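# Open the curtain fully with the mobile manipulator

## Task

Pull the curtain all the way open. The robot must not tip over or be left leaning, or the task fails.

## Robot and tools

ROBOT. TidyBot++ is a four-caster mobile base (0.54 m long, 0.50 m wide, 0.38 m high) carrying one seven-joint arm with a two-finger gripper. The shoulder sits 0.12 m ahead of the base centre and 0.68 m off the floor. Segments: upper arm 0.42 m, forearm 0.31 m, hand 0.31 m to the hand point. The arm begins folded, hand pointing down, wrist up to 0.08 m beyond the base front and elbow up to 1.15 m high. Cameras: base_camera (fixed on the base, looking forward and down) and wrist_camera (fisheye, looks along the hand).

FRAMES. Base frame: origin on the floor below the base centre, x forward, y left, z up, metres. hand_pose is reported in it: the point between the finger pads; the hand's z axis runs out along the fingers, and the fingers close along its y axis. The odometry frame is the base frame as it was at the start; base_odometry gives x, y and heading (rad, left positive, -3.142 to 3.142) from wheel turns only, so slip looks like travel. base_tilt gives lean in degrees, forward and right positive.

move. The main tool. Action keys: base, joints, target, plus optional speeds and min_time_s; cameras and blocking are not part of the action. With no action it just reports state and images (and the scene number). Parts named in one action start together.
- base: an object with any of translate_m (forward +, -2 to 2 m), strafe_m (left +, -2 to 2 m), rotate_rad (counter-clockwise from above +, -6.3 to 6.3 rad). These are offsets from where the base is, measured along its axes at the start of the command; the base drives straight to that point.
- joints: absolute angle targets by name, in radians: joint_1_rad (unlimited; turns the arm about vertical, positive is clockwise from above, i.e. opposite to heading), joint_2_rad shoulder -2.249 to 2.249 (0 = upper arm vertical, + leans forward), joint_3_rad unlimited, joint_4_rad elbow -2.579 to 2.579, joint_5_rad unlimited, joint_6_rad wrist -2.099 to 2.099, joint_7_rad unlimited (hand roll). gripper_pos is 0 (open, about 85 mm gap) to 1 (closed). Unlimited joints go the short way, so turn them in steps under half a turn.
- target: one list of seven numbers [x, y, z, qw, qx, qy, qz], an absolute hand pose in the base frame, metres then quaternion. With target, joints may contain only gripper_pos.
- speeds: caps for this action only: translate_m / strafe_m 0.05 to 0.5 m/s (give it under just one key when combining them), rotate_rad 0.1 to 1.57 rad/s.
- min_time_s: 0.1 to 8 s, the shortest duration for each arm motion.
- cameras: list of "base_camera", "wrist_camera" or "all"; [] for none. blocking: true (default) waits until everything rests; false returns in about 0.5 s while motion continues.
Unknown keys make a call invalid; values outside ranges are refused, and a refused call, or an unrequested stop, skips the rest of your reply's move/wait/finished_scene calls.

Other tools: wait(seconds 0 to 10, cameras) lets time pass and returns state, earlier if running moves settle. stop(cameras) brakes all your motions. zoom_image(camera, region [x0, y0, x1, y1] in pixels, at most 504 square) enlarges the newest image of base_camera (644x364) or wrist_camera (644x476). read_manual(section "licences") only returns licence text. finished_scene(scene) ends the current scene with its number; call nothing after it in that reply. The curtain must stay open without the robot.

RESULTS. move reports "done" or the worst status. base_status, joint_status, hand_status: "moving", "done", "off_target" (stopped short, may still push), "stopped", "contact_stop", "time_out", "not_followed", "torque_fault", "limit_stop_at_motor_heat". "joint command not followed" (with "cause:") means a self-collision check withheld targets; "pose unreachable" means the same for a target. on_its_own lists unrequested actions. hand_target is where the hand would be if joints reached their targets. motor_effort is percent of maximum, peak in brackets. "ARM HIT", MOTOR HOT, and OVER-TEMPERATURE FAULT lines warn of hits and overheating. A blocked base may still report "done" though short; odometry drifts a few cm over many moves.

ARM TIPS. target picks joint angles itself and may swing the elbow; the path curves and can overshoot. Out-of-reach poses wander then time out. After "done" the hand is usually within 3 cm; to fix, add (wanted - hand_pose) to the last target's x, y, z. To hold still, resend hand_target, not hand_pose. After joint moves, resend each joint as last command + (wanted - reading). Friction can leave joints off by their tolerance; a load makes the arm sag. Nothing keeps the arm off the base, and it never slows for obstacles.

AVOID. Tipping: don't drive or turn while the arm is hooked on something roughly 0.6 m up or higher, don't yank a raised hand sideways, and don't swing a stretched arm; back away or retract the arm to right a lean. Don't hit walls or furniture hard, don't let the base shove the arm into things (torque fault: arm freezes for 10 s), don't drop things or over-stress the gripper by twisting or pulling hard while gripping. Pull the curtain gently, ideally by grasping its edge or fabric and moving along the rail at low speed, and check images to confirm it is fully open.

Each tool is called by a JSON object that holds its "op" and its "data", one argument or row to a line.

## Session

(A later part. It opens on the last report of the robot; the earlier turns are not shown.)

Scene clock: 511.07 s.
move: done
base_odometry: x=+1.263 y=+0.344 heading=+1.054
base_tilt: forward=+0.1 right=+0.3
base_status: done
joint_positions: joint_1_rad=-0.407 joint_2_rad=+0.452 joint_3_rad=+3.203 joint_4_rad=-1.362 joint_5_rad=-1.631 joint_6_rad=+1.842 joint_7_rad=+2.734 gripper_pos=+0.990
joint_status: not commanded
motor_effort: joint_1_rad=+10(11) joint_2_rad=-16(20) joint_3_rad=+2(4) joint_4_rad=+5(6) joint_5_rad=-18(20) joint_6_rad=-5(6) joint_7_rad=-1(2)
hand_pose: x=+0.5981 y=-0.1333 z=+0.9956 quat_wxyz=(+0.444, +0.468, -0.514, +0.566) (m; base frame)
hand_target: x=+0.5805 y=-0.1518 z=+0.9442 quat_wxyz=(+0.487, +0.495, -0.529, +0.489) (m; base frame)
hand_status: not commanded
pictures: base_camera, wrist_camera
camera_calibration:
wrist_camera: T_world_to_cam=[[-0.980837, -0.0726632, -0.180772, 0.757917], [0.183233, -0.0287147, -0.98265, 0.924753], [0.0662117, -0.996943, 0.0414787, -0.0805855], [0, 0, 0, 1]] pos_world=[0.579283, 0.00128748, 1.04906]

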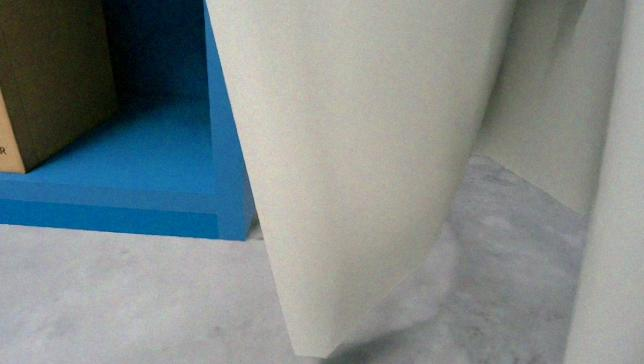

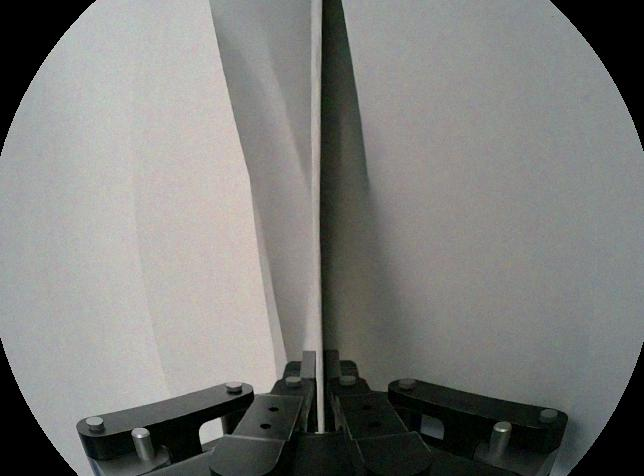

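{"op": "move", "data": {
  "base": {"strafe_m": -0.1},
  "speeds": {"strafe_m": 0.1},
  "cameras": ["base_camera"]
}}

{"op": "move", "data": {
  "base": {"strafe_m": 0.25},
  "speeds": {"strafe_m": 0.15},
  "cameras": ["wrist_camera"]
}}

Scene clock: 530.43 s.
move: done
base_odometry: x=+1.350 y=+0.294 heading=+1.054
base_tilt: forward=+0.1 right=+0.2
base_status: done
joint_positions: joint_1_rad=-0.422 joint_2_rad=+0.438 joint_3_rad=+3.202 joint_4_rad=-1.348 joint_5_rad=-1.585 joint_6_rad=+1.844 joint_7_rad=+2.738 gripper_pos=+0.990
joint_status: not commanded
motor_effort: joint_1_rad=+13(16) joint_2_rad=-14(18) joint_3_rad=+4(5) joint_4_rad=+3(5) joint_5_rad=-24(26) joint_6_rad=-5(7) joint_7_rad=-2(2)
hand_pose: x=+0.5994 y=-0.1262 z=+1.0172 quat_wxyz=(+0.435, +0.457, -0.507, +0.588) (m; base frame)
hand_target: x=+0.5805 y=-0.1518 z=+0.9442 quat_wxyz=(+0.487, +0.495, -0.529, +0.489) (m; base frame)
hand_status: not commanded
pictures: base_camera

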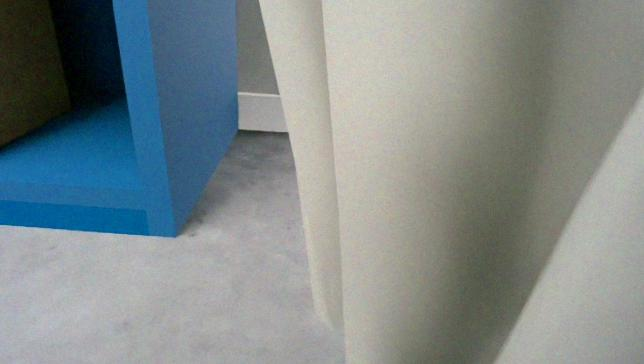

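Scene clock: 532.87 s.
move: done
base_odometry: x=+1.133 y=+0.418 heading=+1.054
base_tilt: forward=+0.1 right=+0.3
base_status: done
joint_positions: joint_1_rad=-0.386 joint_2_rad=+0.443 joint_3_rad=+3.201 joint_4_rad=-1.348 joint_5_rad=-1.671 joint_6_rad=+1.844 joint_7_rad=+2.738 gripper_pos=+0.990
joint_status: not commanded
motor_effort: joint_1_rad=+3(13) joint_2_rad=-25(27) joint_3_rad=+2(4) joint_4_rad=+11(12) joint_5_rad=+4(24) joint_6_rad=+1(6) joint_7_rad=-1(2)
hand_pose: x=+0.5905 y=-0.1435 z=+0.9903 quat_wxyz=(+0.441, +0.469, -0.534, +0.548) (m; base frame)
hand_target: x=+0.5805 y=-0.1518 z=+0.9442 quat_wxyz=(+0.487, +0.495, -0.529, +0.489) (m; base frame)
hand_status: not commanded
pictures: wrist_camera
camera_calibration:
wrist_camera: T_world_to_cam=[[-0.981712, -0.0355241, -0.187027, 0.760869], [0.18677, 0.0104553, -0.982348, 0.923846], [0.0368524, -0.999314, -0.00362921, -0.0283839], [0, 0, 0, 1]] pos_world=[0.575453, -0.0109943, 1.04974]

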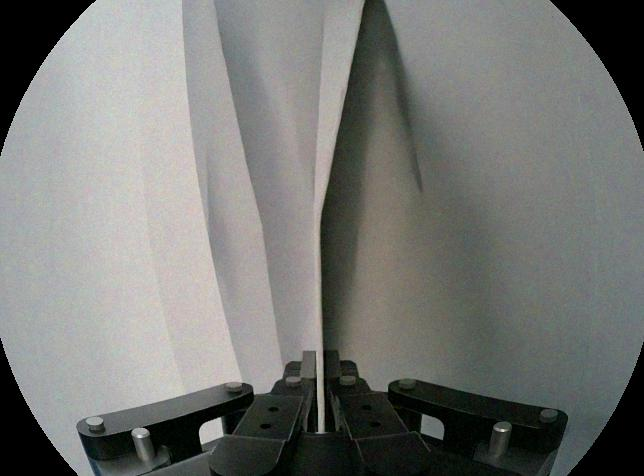

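{"op": "move", "data": {
  "base": {"strafe_m": 0.12},
  "speeds": {"strafe_m": 0.15},
  "cameras": ["wrist_camera"]
}}

{"op": "move", "data": {
  "joints": {"gripper_pos": 0.0},
  "cameras": []
}}

{"op": "move", "data": {
  "base": {"strafe_m": 0.35},
  "speeds": {"strafe_m": 0.2},
  "cameras": ["wrist_camera"]
}}

{"op": "move", "data": {
  "base": {"translate_m": -1.0},
  "cameras": []
}}

{"op": "move", "data": {
  "joints": {"joint_1_rad": 0, "joint_2_rad": -0.33, "joint_3_rad": 3.14, "joint_4_rad": -2.45, "joint_5_rad": 0, "joint_6_rad": 1.05, "joint_7_rad": 1.57},
  "cameras": ["all"]
}}

Scene clock: 545.17 s.
move: done
base_odometry: x=+1.028 y=+0.478 heading=+1.054
base_tilt: forward=+0.1 right=+0.3
base_status: done
joint_positions: joint_1_rad=-0.372 joint_2_rad=+0.451 joint_3_rad=+3.201 joint_4_rad=-1.355 joint_5_rad=-1.694 joint_6_rad=+1.844 joint_7_rad=+2.738 gripper_pos=+0.990
joint_status: not commanded
motor_effort: joint_1_rad=+1(3) joint_2_rad=-27(29) joint_3_rad=+2(3) joint_4_rad=+13(13) joint_5_rad=+8(8) joint_6_rad=+2(3) joint_7_rad=-1(1)
hand_pose: x=+0.5884 y=-0.1496 z=+0.9790 quat_wxyz=(+0.448, +0.473, -0.539, +0.534) (m; base frame)
hand_target: x=+0.5805 y=-0.1518 z=+0.9442 quat_wxyz=(+0.487, +0.495, -0.529, +0.489) (m; base frame)
hand_status: not commanded
pictures: wrist_camera
camera_calibration:
wrist_camera: T_world_to_cam=[[-0.985898, -0.0130074, -0.166844, 0.742503], [0.166517, 0.0230789, -0.985768, 0.930383], [0.0166729, -0.999649, -0.0205875, -0.0059586], [0, 0, 0, 1]] pos_world=[0.577206, -0.0177707, 1.0409]

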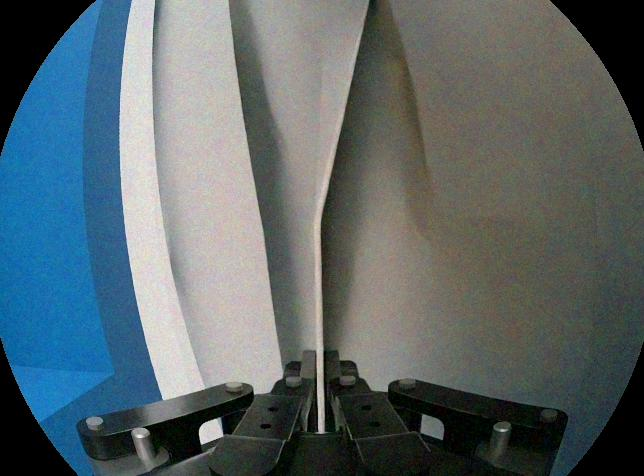

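Scene clock: 546.27 s.
move: done
base_odometry: x=+1.028 y=+0.478 heading=+1.054
base_tilt: forward=+0.1 right=+0.3
base_status: not commanded
joint_positions: joint_1_rad=-0.372 joint_2_rad=+0.451 joint_3_rad=+3.201 joint_4_rad=-1.355 joint_5_rad=-1.696 joint_6_rad=+1.844 joint_7_rad=+2.738 gripper_pos=+0.000
joint_status: all done
motor_effort: joint_1_rad=+1(1) joint_2_rad=-28(28) joint_3_rad=+3(3) joint_4_rad=+12(13) joint_5_rad=+8(9) joint_6_rad=+3(4) joint_7_rad=-1(1)
hand_pose: x=+0.5883 y=-0.1496 z=+0.9786 quat_wxyz=(+0.448, +0.474, -0.539, +0.534) (m; base frame)
hand_target: x=+0.5805 y=-0.1518 z=+0.9442 quat_wxyz=(+0.487, +0.495, -0.529, +0.489) (m; base frame)
hand_status: not commanded
pictures: none
No camera images: "cameras" was empty.

Scene clock: 548.73 s.
move: done
base_odometry: x=+0.724 y=+0.651 heading=+1.054
base_tilt: forward=+0.1 right=+0.3
base_status: done
joint_positions: joint_1_rad=-0.364 joint_2_rad=+0.451 joint_3_rad=+3.201 joint_4_rad=-1.355 joint_5_rad=-1.696 joint_6_rad=+1.844 joint_7_rad=+2.738 gripper_pos=+0.000
joint_status: not commanded
motor_effort: joint_1_rad=+0(3) joint_2_rad=-27(28) joint_3_rad=+2(4) joint_4_rad=+13(13) joint_5_rad=+8(9) joint_6_rad=+3(4) joint_7_rad=-1(1)
hand_pose: x=+0.5872 y=-0.1531 z=+0.9785 quat_wxyz=(+0.450, +0.472, -0.541, +0.532) (m; base frame)
hand_target: x=+0.5805 y=-0.1518 z=+0.9442 quat_wxyz=(+0.487, +0.495, -0.529, +0.489) (m; base frame)
hand_status: not commanded
pictures: wrist_camera
camera_calibration:
wrist_camera: T_world_to_cam=[[-0.986068, -0.00518332, -0.166263, 0.741965], [0.166102, 0.0232744, -0.985834, 0.930497], [0.00897956, -0.999716, -0.0220891, -0.00347482], [0, 0, 0, 1]] pos_world=[0.577102, -0.0212847, 1.0406]

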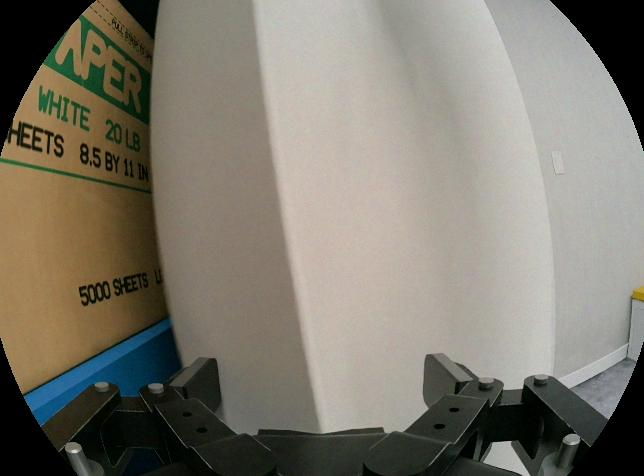

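Scene clock: 551.77 s.
move: done
base_odometry: x=+0.229 y=-0.219 heading=+1.054
base_tilt: forward=+0.1 right=+0.3
base_status: done
joint_positions: joint_1_rad=-0.364 joint_2_rad=+0.455 joint_3_rad=+3.201 joint_4_rad=-1.356 joint_5_rad=-1.697 joint_6_rad=+1.844 joint_7_rad=+2.738 gripper_pos=+0.000
joint_status: not commanded
motor_effort: joint_1_rad=+0(1) joint_2_rad=-27(30) joint_3_rad=+2(3) joint_4_rad=+12(14) joint_5_rad=+8(9) joint_6_rad=+2(5) joint_7_rad=-1(1)
hand_pose: x=+0.5884 y=-0.1526 z=+0.9762 quat_wxyz=(+0.452, +0.473, -0.539, +0.531) (m; base frame)
hand_target: x=+0.5805 y=-0.1518 z=+0.9442 quat_wxyz=(+0.487, +0.495, -0.529, +0.489) (m; base frame)
hand_status: not commanded
pictures: none
No camera images: "cameras" was empty.

Scene clock: 554.60 s.
move: done
base_odometry: x=+0.229 y=-0.219 heading=+1.054
base_tilt: forward=+0.0 right=+0.4
base_status: not commanded
joint_positions: joint_1_rad=-0.019 joint_2_rad=-0.296 joint_3_rad=+3.154 joint_4_rad=-2.412 joint_5_rad=-0.059 joint_6_rad=+1.135 joint_7_rad=+1.612 gripper_pos=+0.000
joint_status: all done
motor_effort: joint_1_rad=+0(1) joint_2_rad=-7(30) joint_3_rad=+0(4) joint_4_rad=+16(17) joint_5_rad=+0(9) joint_6_rad=+8(9) joint_7_rad=-1(2)
hand_pose: x=+0.5236 y=-0.0140 z=+1.0942 quat_wxyz=(+0.016, +0.471, -0.020, +0.882) (m; base frame)
hand_target: x=+0.5238 y=+0.0022 z=+1.0652 quat_wxyz=(-0.001, +0.510, +0.000, +0.860) (m; base frame)
hand_status: not commanded
pictures: base_camera, wrist_camera
camera_calibration:
wrist_camera: T_world_to_cam=[[-0.0423353, -0.99846, -0.0358445, 0.0483613], [0.562988, 0.00579817, -0.826445, 0.669427], [0.82538, -0.0551678, 0.561876, -0.914523], [0, 0, 0, 1]] pos_world=[0.379997, -0.00604682, 1.06883]

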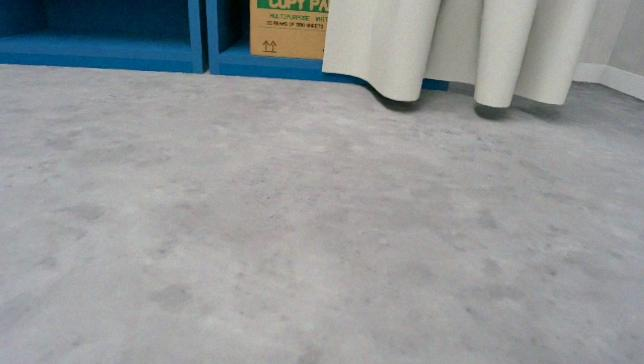

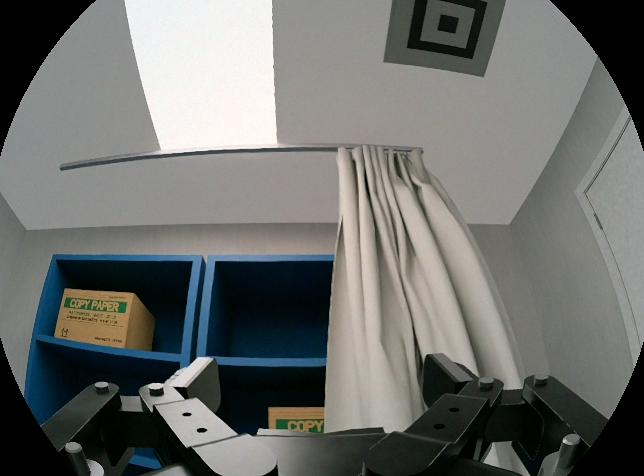

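{"op": "zoom_image", "data": {
  "camera": "wrist_camera",
  "region": [300, 120, 460, 220]
}}

Scaled by 3.150.

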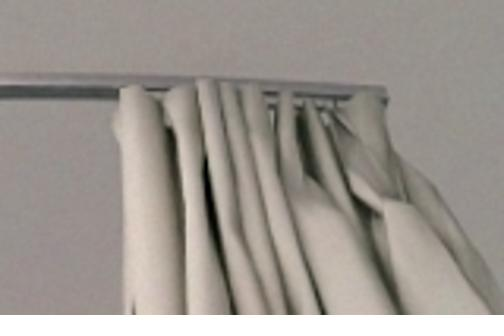

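{"op": "finished_scene", "data": {
  "scene": 1
}}

The scene is finished: the task was done.


## Next scene

The same job, from a new start.

{"op": "move", "data": {
  "joints": {"joint_6_rad": 0.9},
  "cameras": ["wrist_camera"]
}}

{"op": "move", "data": {
  "base": {"rotate_rad": 1.57},
  "cameras": ["wrist_camera"]
}}

Scene clock: 2.30 s.
move: done
base_odometry: x=+0.000 y=+0.000 heading=+0.000
base_tilt: forward=+0.1 right=+0.3
base_status: not commanded
joint_positions: joint_1_rad=-0.014 joint_2_rad=-0.339 joint_3_rad=+3.100 joint_4_rad=-2.532 joint_5_rad=+0.004 joint_6_rad=+0.798 joint_7_rad=+1.562 gripper_pos=+0.000
joint_status: all done
motor_effort: joint_1_rad=+0(1) joint_2_rad=-6(7) joint_3_rad=+0(1) joint_4_rad=+17(17) joint_5_rad=+0(1) joint_6_rad=+9(10) joint_7_rad=-1(1)
hand_pose: x=+0.5398 y=+0.0283 z=+0.9494 quat_wxyz=(-0.019, +0.642, +0.022, +0.766) (m; base frame)
hand_target: x=+0.5327 y=+0.0285 z=+0.9802 quat_wxyz=(-0.020, +0.602, +0.021, +0.798) (m; base frame)
hand_status: not commanded
pictures: wrist_camera
camera_calibration:
wrist_camera: T_world_to_cam=[[0.0543817, -0.99849, -0.00772012, 0.0073167], [0.18192, 0.0175096, -0.983157, 0.894523], [0.981808, 0.0520614, 0.182597, -0.571503], [0, 0, 0, 1]] pos_world=[0.397977, 0.0213961, 0.983869]

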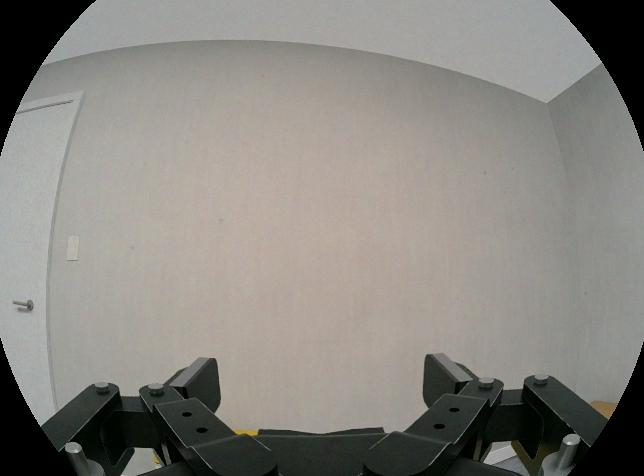

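Scene clock: 4.60 s.
move: done
base_odometry: x=+0.000 y=+0.000 heading=+1.569
base_tilt: forward=+0.0 right=+0.3
base_status: done
joint_positions: joint_1_rad=-0.014 joint_2_rad=-0.339 joint_3_rad=+3.100 joint_4_rad=-2.532 joint_5_rad=+0.004 joint_6_rad=+0.799 joint_7_rad=+1.562 gripper_pos=+0.000
joint_status: not commanded
motor_effort: joint_1_rad=+1(1) joint_2_rad=-6(7) joint_3_rad=+0(2) joint_4_rad=+16(17) joint_5_rad=-1(2) joint_6_rad=+9(10) joint_7_rad=-1(1)
hand_pose: x=+0.5398 y=+0.0285 z=+0.9494 quat_wxyz=(-0.019, +0.642, +0.022, +0.766) (m; base frame)
hand_target: x=+0.5327 y=+0.0285 z=+0.9802 quat_wxyz=(-0.020, +0.602, +0.021, +0.798) (m; base frame)
hand_status: not commanded
pictures: wrist_camera
camera_calibration:
wrist_camera: T_world_to_cam=[[0.0545782, -0.99848, -0.00768121, 0.0073], [0.182013, 0.0175123, -0.98314, 0.894467], [0.98178, 0.0522599, 0.182693, -0.571595], [0, 0, 0, 1]] pos_world=[0.397977, 0.0214962, 0.983869]

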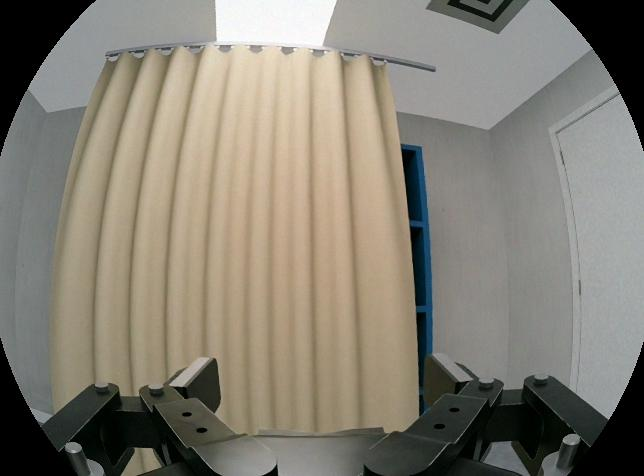

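{"op": "move", "data": {
  "base": {"translate_m": 1.235, "strafe_m": -0.852, "rotate_rad": 0.238},
  "joints": {"joint_1_rad": 0.36, "joint_2_rad": 0.487, "joint_3_rad": 3.08, "joint_4_rad": -1.39, "joint_5_rad": 1.75, "joint_6_rad": 1.87, "joint_7_rad": 0.37},
  "min_time_s": 3,
  "cameras": ["all"]
}}

Scene clock: 22.97 s.
move: done
base_odometry: x=+0.854 y=+1.234 heading=+1.807
base_tilt: forward=+0.1 right=+0.3
base_status: done
joint_positions: joint_1_rad=+0.353 joint_2_rad=+0.463 joint_3_rad=+3.095 joint_4_rad=-1.416 joint_5_rad=+1.694 joint_6_rad=+1.783 joint_7_rad=+0.418 gripper_pos=+0.000
joint_status: all done
motor_effort: joint_1_rad=+0(2) joint_2_rad=-28(32) joint_3_rad=-2(5) joint_4_rad=+13(19) joint_5_rad=-9(10) joint_6_rad=+3(10) joint_7_rad=-1(2)
hand_pose: x=+0.6033 y=+0.1563 z=+0.9536 quat_wxyz=(-0.449, +0.502, +0.514, +0.532) (m; base frame)
hand_target: x=+0.5792 y=+0.1550 z=+0.9447 quat_wxyz=(-0.488, +0.494, +0.529, +0.488) (m; base frame)
hand_status: not commanded
pictures: base_camera, wrist_camera
camera_calibration:
wrist_camera: T_world_to_cam=[[0.993876, -0.0752679, 0.0809062, -0.664024], [0.078944, -0.028694, -0.996466, 0.966879], [0.0773234, 0.99675, -0.0225764, -0.0477276], [0, 0, 0, 1]] pos_world=[0.587319, 0.0253365, 1.01611]

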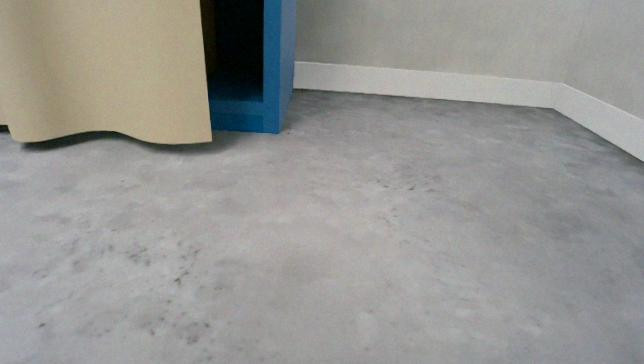

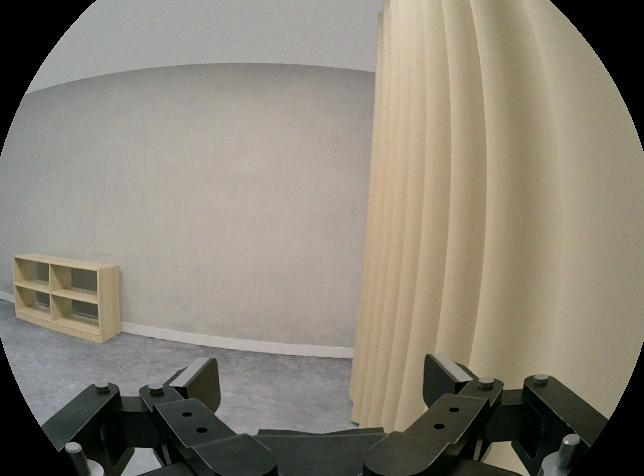

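{"op": "move", "data": {
  "base": {"translate_m": 0.365, "strafe_m": -0.05},
  "speeds": {"translate_m": 0.3},
  "cameras": ["all"]
}}

Scene clock: 39.90 s.
move: done
base_odometry: x=+0.817 y=+1.601 heading=+1.807
base_tilt: forward=+0.1 right=+0.4
base_status: done
joint_positions: joint_1_rad=+0.353 joint_2_rad=+0.463 joint_3_rad=+3.095 joint_4_rad=-1.415 joint_5_rad=+1.697 joint_6_rad=+1.788 joint_7_rad=+0.417 gripper_pos=+0.000
joint_status: not commanded
motor_effort: joint_1_rad=+1(1) joint_2_rad=-28(30) joint_3_rad=-3(3) joint_4_rad=+13(14) joint_5_rad=-9(10) joint_6_rad=+3(4) joint_7_rad=-1(1)
hand_pose: x=+0.6016 y=+0.1564 z=+0.9534 quat_wxyz=(-0.450, +0.500, +0.515, +0.530) (m; base frame)
hand_target: x=+0.5792 y=+0.1550 z=+0.9447 quat_wxyz=(-0.488, +0.494, +0.529, +0.488) (m; base frame)
hand_status: not commanded
pictures: base_camera, wrist_camera
camera_calibration:
wrist_camera: T_world_to_cam=[[0.994385, -0.0689358, 0.0802912, -0.662953], [0.0784481, -0.0290445, -0.996495, 0.96718], [0.0710261, 0.997198, -0.0234735, -0.0430575], [0, 0, 0, 1]] pos_world=[0.586415, 0.025327, 1.01601]

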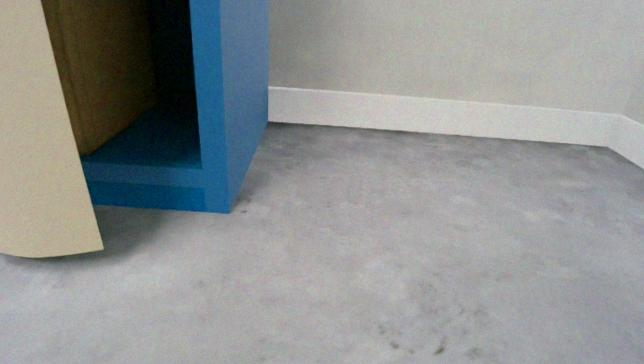

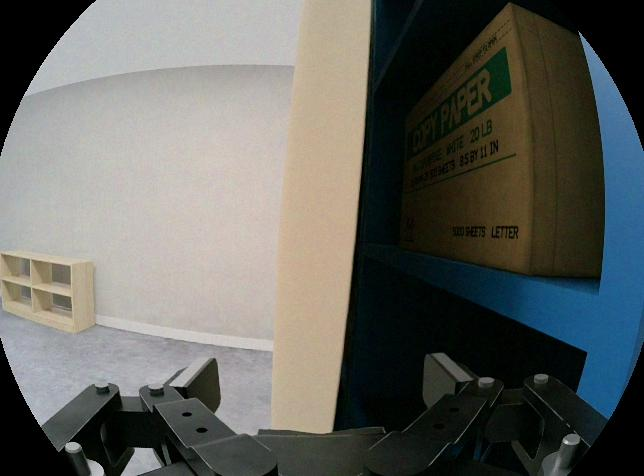

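{"op": "move", "data": {
  "base": {"translate_m": 0.008, "strafe_m": 0.15},
  "speeds": {"strafe_m": 0.25},
  "cameras": []
}}

{"op": "move", "data": {
  "joints": {"gripper_pos": 1.0},
  "cameras": ["wrist_camera"]
}}

Scene clock: 55.70 s.
move: done
base_odometry: x=+0.669 y=+1.573 heading=+1.807
base_tilt: forward=+0.1 right=+0.3
base_status: done
joint_positions: joint_1_rad=+0.355 joint_2_rad=+0.463 joint_3_rad=+3.090 joint_4_rad=-1.414 joint_5_rad=+1.697 joint_6_rad=+1.788 joint_7_rad=+0.417 gripper_pos=+0.000
joint_status: not commanded
motor_effort: joint_1_rad=+0(2) joint_2_rad=-28(29) joint_3_rad=-2(4) joint_4_rad=+12(13) joint_5_rad=-9(9) joint_6_rad=+3(4) joint_7_rad=-1(1)
hand_pose: x=+0.6008 y=+0.1573 z=+0.9541 quat_wxyz=(-0.452, +0.499, +0.516, +0.530) (m; base frame)
hand_target: x=+0.5792 y=+0.1550 z=+0.9447 quat_wxyz=(-0.488, +0.494, +0.529, +0.488) (m; base frame)
hand_status: not commanded
pictures: none
No camera images: "cameras" was empty.

Scene clock: 56.80 s.
move: done
base_odometry: x=+0.669 y=+1.573 heading=+1.807
base_tilt: forward=+0.1 right=+0.3
base_status: not commanded
joint_positions: joint_1_rad=+0.355 joint_2_rad=+0.463 joint_3_rad=+3.090 joint_4_rad=-1.414 joint_5_rad=+1.697 joint_6_rad=+1.788 joint_7_rad=+0.417 gripper_pos=+0.990
joint_status: all done
motor_effort: joint_1_rad=+0(1) joint_2_rad=-27(29) joint_3_rad=-3(3) joint_4_rad=+13(13) joint_5_rad=-9(10) joint_6_rad=+3(4) joint_7_rad=-1(1)
hand_pose: x=+0.6008 y=+0.1573 z=+0.9541 quat_wxyz=(-0.452, +0.499, +0.516, +0.530) (m; base frame)
hand_target: x=+0.5792 y=+0.1550 z=+0.9447 quat_wxyz=(-0.488, +0.494, +0.529, +0.488) (m; base frame)
hand_status: not commanded
pictures: wrist_camera
camera_calibration:
wrist_camera: T_world_to_cam=[[0.99455, -0.0658846, 0.0808054, -0.663235], [0.0791926, -0.0267372, -0.996501, 0.967243], [0.0678145, 0.997469, -0.0213739, -0.0440622], [0, 0, 0, 1]] pos_world=[0.58601, 0.0261151, 1.01651]

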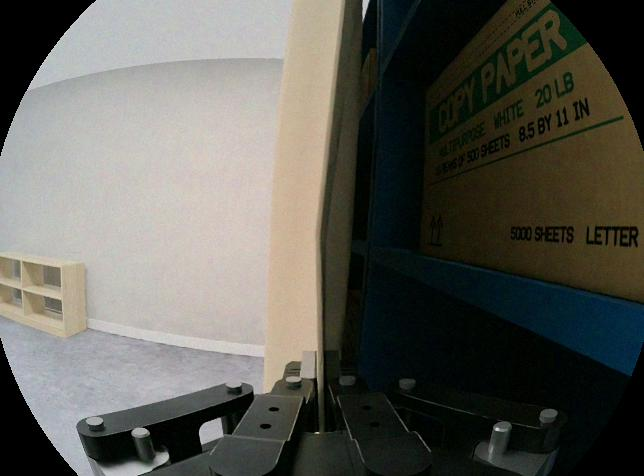

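{"op": "move", "data": {
  "base": {"strafe_m": 1.5},
  "speeds": {"strafe_m": 0.25},
  "cameras": ["base_camera"]
}}

{"op": "move", "data": {
  "base": {"strafe_m": 0.35},
  "speeds": {"strafe_m": 0.2},
  "cameras": ["all"]
}}

Scene clock: 76.40 s.
move: done
base_odometry: x=-0.789 y=+1.223 heading=+1.807
base_tilt: forward=+0.0 right=+0.3
base_status: done
joint_positions: joint_1_rad=+0.372 joint_2_rad=+0.463 joint_3_rad=+3.085 joint_4_rad=-1.380 joint_5_rad=+1.697 joint_6_rad=+1.822 joint_7_rad=+0.417 gripper_pos=+0.990
joint_status: not commanded
motor_effort: joint_1_rad=-4(5) joint_2_rad=-20(30) joint_3_rad=-2(4) joint_4_rad=+8(13) joint_5_rad=+6(10) joint_6_rad=-1(4) joint_7_rad=-1(1)
hand_pose: x=+0.5958 y=+0.1500 z=+0.9656 quat_wxyz=(-0.449, +0.485, +0.527, +0.534) (m; base frame)
hand_target: x=+0.5792 y=+0.1550 z=+0.9447 quat_wxyz=(-0.488, +0.494, +0.529, +0.488) (m; base frame)
hand_status: not commanded
pictures: base_camera

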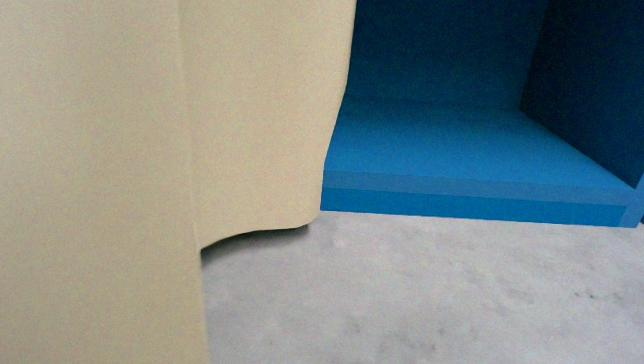

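Scene clock: 79.03 s.
move: done
base_odometry: x=-1.129 y=+1.141 heading=+1.807
base_tilt: forward=+0.1 right=+0.3
base_status: done
joint_positions: joint_1_rad=+0.390 joint_2_rad=+0.455 joint_3_rad=+3.085 joint_4_rad=-1.367 joint_5_rad=+1.658 joint_6_rad=+1.828 joint_7_rad=+0.414 gripper_pos=+0.990
joint_status: not commanded
motor_effort: joint_1_rad=-8(9) joint_2_rad=-17(22) joint_3_rad=-3(3) joint_4_rad=+6(8) joint_5_rad=+12(14) joint_6_rad=-2(3) joint_7_rad=-1(1)
hand_pose: x=+0.5989 y=+0.1421 z=+0.9835 quat_wxyz=(-0.442, +0.476, +0.520, +0.554) (m; base frame)
hand_target: x=+0.5792 y=+0.1550 z=+0.9447 quat_wxyz=(-0.488, +0.494, +0.529, +0.488) (m; base frame)
hand_status: not commanded
pictures: base_camera, wrist_camera
camera_calibration:
wrist_camera: T_world_to_cam=[[0.987428, -0.0737153, 0.139829, -0.717395], [0.140544, 0.00458719, -0.990064, 0.94874], [0.0723414, 0.997269, 0.0148898, -0.0664518], [0, 0, 0, 1]] pos_world=[0.579843, 0.00903525, 1.04062]

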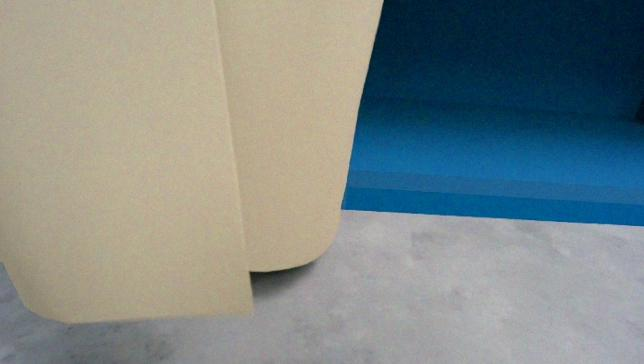

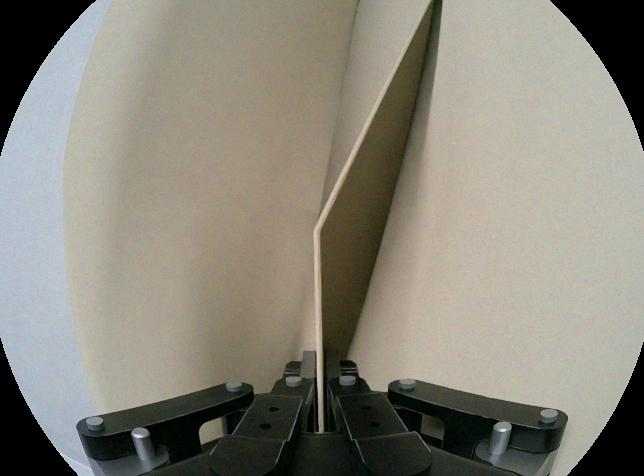

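{"op": "move", "data": {
  "base": {"strafe_m": 0.17},
  "speeds": {"strafe_m": 0.15},
  "cameras": ["base_camera"]
}}

Scene clock: 89.73 s.
move: done
base_odometry: x=-1.294 y=+1.101 heading=+1.806
base_tilt: forward=+0.1 right=+0.4
base_status: done
joint_positions: joint_1_rad=+0.423 joint_2_rad=+0.433 joint_3_rad=+3.085 joint_4_rad=-1.344 joint_5_rad=+1.579 joint_6_rad=+1.829 joint_7_rad=+0.408 gripper_pos=+0.990
joint_status: not commanded
motor_effort: joint_1_rad=-14(15) joint_2_rad=-12(18) joint_3_rad=-4(5) joint_4_rad=+3(6) joint_5_rad=+25(26) joint_6_rad=-3(4) joint_7_rad=+1(1)
hand_pose: x=+0.6033 y=+0.1270 z=+1.0203 quat_wxyz=(-0.425, +0.459, +0.505, +0.594) (m; base frame)
hand_target: x=+0.5792 y=+0.1550 z=+0.9447 quat_wxyz=(-0.488, +0.494, +0.529, +0.488) (m; base frame)
hand_status: not commanded
pictures: base_camera

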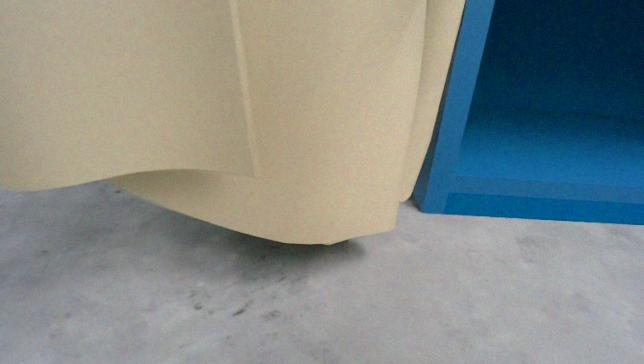

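{"op": "move", "data": {
  "base": {"strafe_m": -0.35},
  "speeds": {"strafe_m": 0.25},
  "cameras": []
}}

{"op": "move", "data": {
  "joints": {"gripper_pos": 0.0},
  "cameras": []
}}

{"op": "move", "data": {
  "base": {"strafe_m": -0.3},
  "speeds": {"strafe_m": 0.3},
  "cameras": []
}}

{"op": "move", "data": {
  "base": {"translate_m": -0.9, "strafe_m": -0.3},
  "joints": {"joint_1_rad": 0, "joint_2_rad": -0.33, "joint_3_rad": 3.14, "joint_4_rad": -2.45, "joint_5_rad": 0, "joint_6_rad": 1.05, "joint_7_rad": 1.57},
  "min_time_s": 3,
  "cameras": ["wrist_camera"]
}}

Scene clock: 100.30 s.
move: done
base_odometry: x=-0.954 y=+1.183 heading=+1.806
base_tilt: forward=+0.1 right=+0.3
base_status: done
joint_positions: joint_1_rad=+0.376 joint_2_rad=+0.444 joint_3_rad=+3.085 joint_4_rad=-1.355 joint_5_rad=+1.695 joint_6_rad=+1.829 joint_7_rad=+0.408 gripper_pos=+0.990
joint_status: not commanded
motor_effort: joint_1_rad=+0(14) joint_2_rad=-26(27) joint_3_rad=-2(4) joint_4_rad=+13(13) joint_5_rad=-7(25) joint_6_rad=+1(3) joint_7_rad=-1(1)
hand_pose: x=+0.5918 y=+0.1494 z=+0.9798 quat_wxyz=(-0.437, +0.478, +0.538, +0.539) (m; base frame)
hand_target: x=+0.5792 y=+0.1550 z=+0.9447 quat_wxyz=(-0.488, +0.494, +0.529, +0.488) (m; base frame)
hand_status: not commanded
pictures: none
No camera images: "cameras" was empty.

Scene clock: 101.40 s.
move: done
base_odometry: x=-0.954 y=+1.183 heading=+1.806
base_tilt: forward=+0.1 right=+0.3
base_status: not commanded
joint_positions: joint_1_rad=+0.376 joint_2_rad=+0.445 joint_3_rad=+3.085 joint_4_rad=-1.357 joint_5_rad=+1.703 joint_6_rad=+1.829 joint_7_rad=+0.408 gripper_pos=+0.000
joint_status: all done
motor_effort: joint_1_rad=+0(0) joint_2_rad=-26(28) joint_3_rad=-3(3) joint_4_rad=+13(13) joint_5_rad=-9(10) joint_6_rad=+2(3) joint_7_rad=-1(1)
hand_pose: x=+0.5911 y=+0.1494 z=+0.9767 quat_wxyz=(-0.438, +0.480, +0.539, +0.536) (m; base frame)
hand_target: x=+0.5792 y=+0.1550 z=+0.9447 quat_wxyz=(-0.488, +0.494, +0.529, +0.488) (m; base frame)
hand_status: not commanded
pictures: none
No camera images: "cameras" was empty.

Scene clock: 103.33 s.
move: done
base_odometry: x=-0.662 y=+1.253 heading=+1.805
base_tilt: forward=+0.0 right=+0.4
base_status: done
joint_positions: joint_1_rad=+0.366 joint_2_rad=+0.448 joint_3_rad=+3.085 joint_4_rad=-1.357 joint_5_rad=+1.703 joint_6_rad=+1.829 joint_7_rad=+0.408 gripper_pos=+0.000
joint_status: not commanded
motor_effort: joint_1_rad=+0(3) joint_2_rad=-27(29) joint_3_rad=-2(4) joint_4_rad=+13(13) joint_5_rad=-9(10) joint_6_rad=+3(4) joint_7_rad=-1(1)
hand_pose: x=+0.5906 y=+0.1536 z=+0.9754 quat_wxyz=(-0.441, +0.478, +0.540, +0.533) (m; base frame)
hand_target: x=+0.5792 y=+0.1550 z=+0.9447 quat_wxyz=(-0.488, +0.494, +0.529, +0.488) (m; base frame)
hand_status: not commanded
pictures: none
No camera images: "cameras" was empty.

Scene clock: 107.00 s.
move: done
base_odometry: x=-0.161 y=+0.447 heading=+1.805
base_tilt: forward=+0.1 right=+0.3
base_status: done
joint_positions: joint_1_rad=+0.019 joint_2_rad=-0.297 joint_3_rad=+3.123 joint_4_rad=-2.415 joint_5_rad=+0.057 joint_6_rad=+1.135 joint_7_rad=+1.521 gripper_pos=+0.000
joint_status: all done
motor_effort: joint_1_rad=+0(2) joint_2_rad=-7(30) joint_3_rad=+0(4) joint_4_rad=+17(17) joint_5_rad=-1(10) joint_6_rad=+7(8) joint_7_rad=-1(2)
hand_pose: x=+0.5228 y=+0.0193 z=+1.0930 quat_wxyz=(-0.022, +0.472, +0.019, +0.881) (m; base frame)
hand_target: x=+0.5238 y=+0.0022 z=+1.0652 quat_wxyz=(-0.001, +0.510, +0.000, +0.860) (m; base frame)
hand_status: not commanded
pictures: wrist_camera
camera_calibration:
wrist_camera: T_world_to_cam=[[0.0602903, -0.998177, -0.00261868, -0.00834486], [0.559322, 0.0359559, -0.82817, 0.671902], [0.826755, 0.0484659, 0.56047, -0.91253], [0, 0, 0, 1]] pos_world=[0.379133, 0.0117381, 1.06787]

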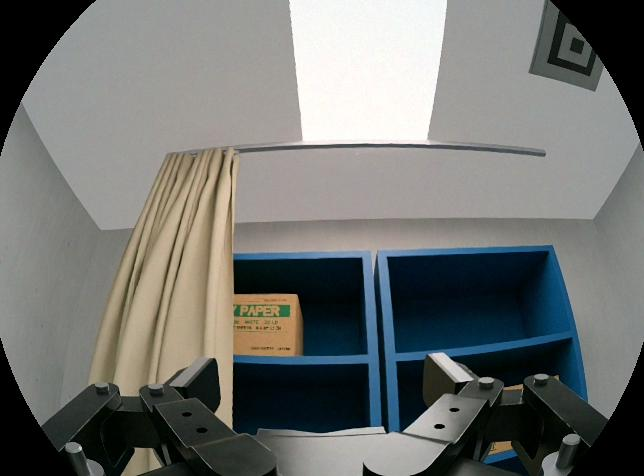

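{"op": "finished_scene", "data": {
  "scene": 2
}}

The scene is finished: the task was done.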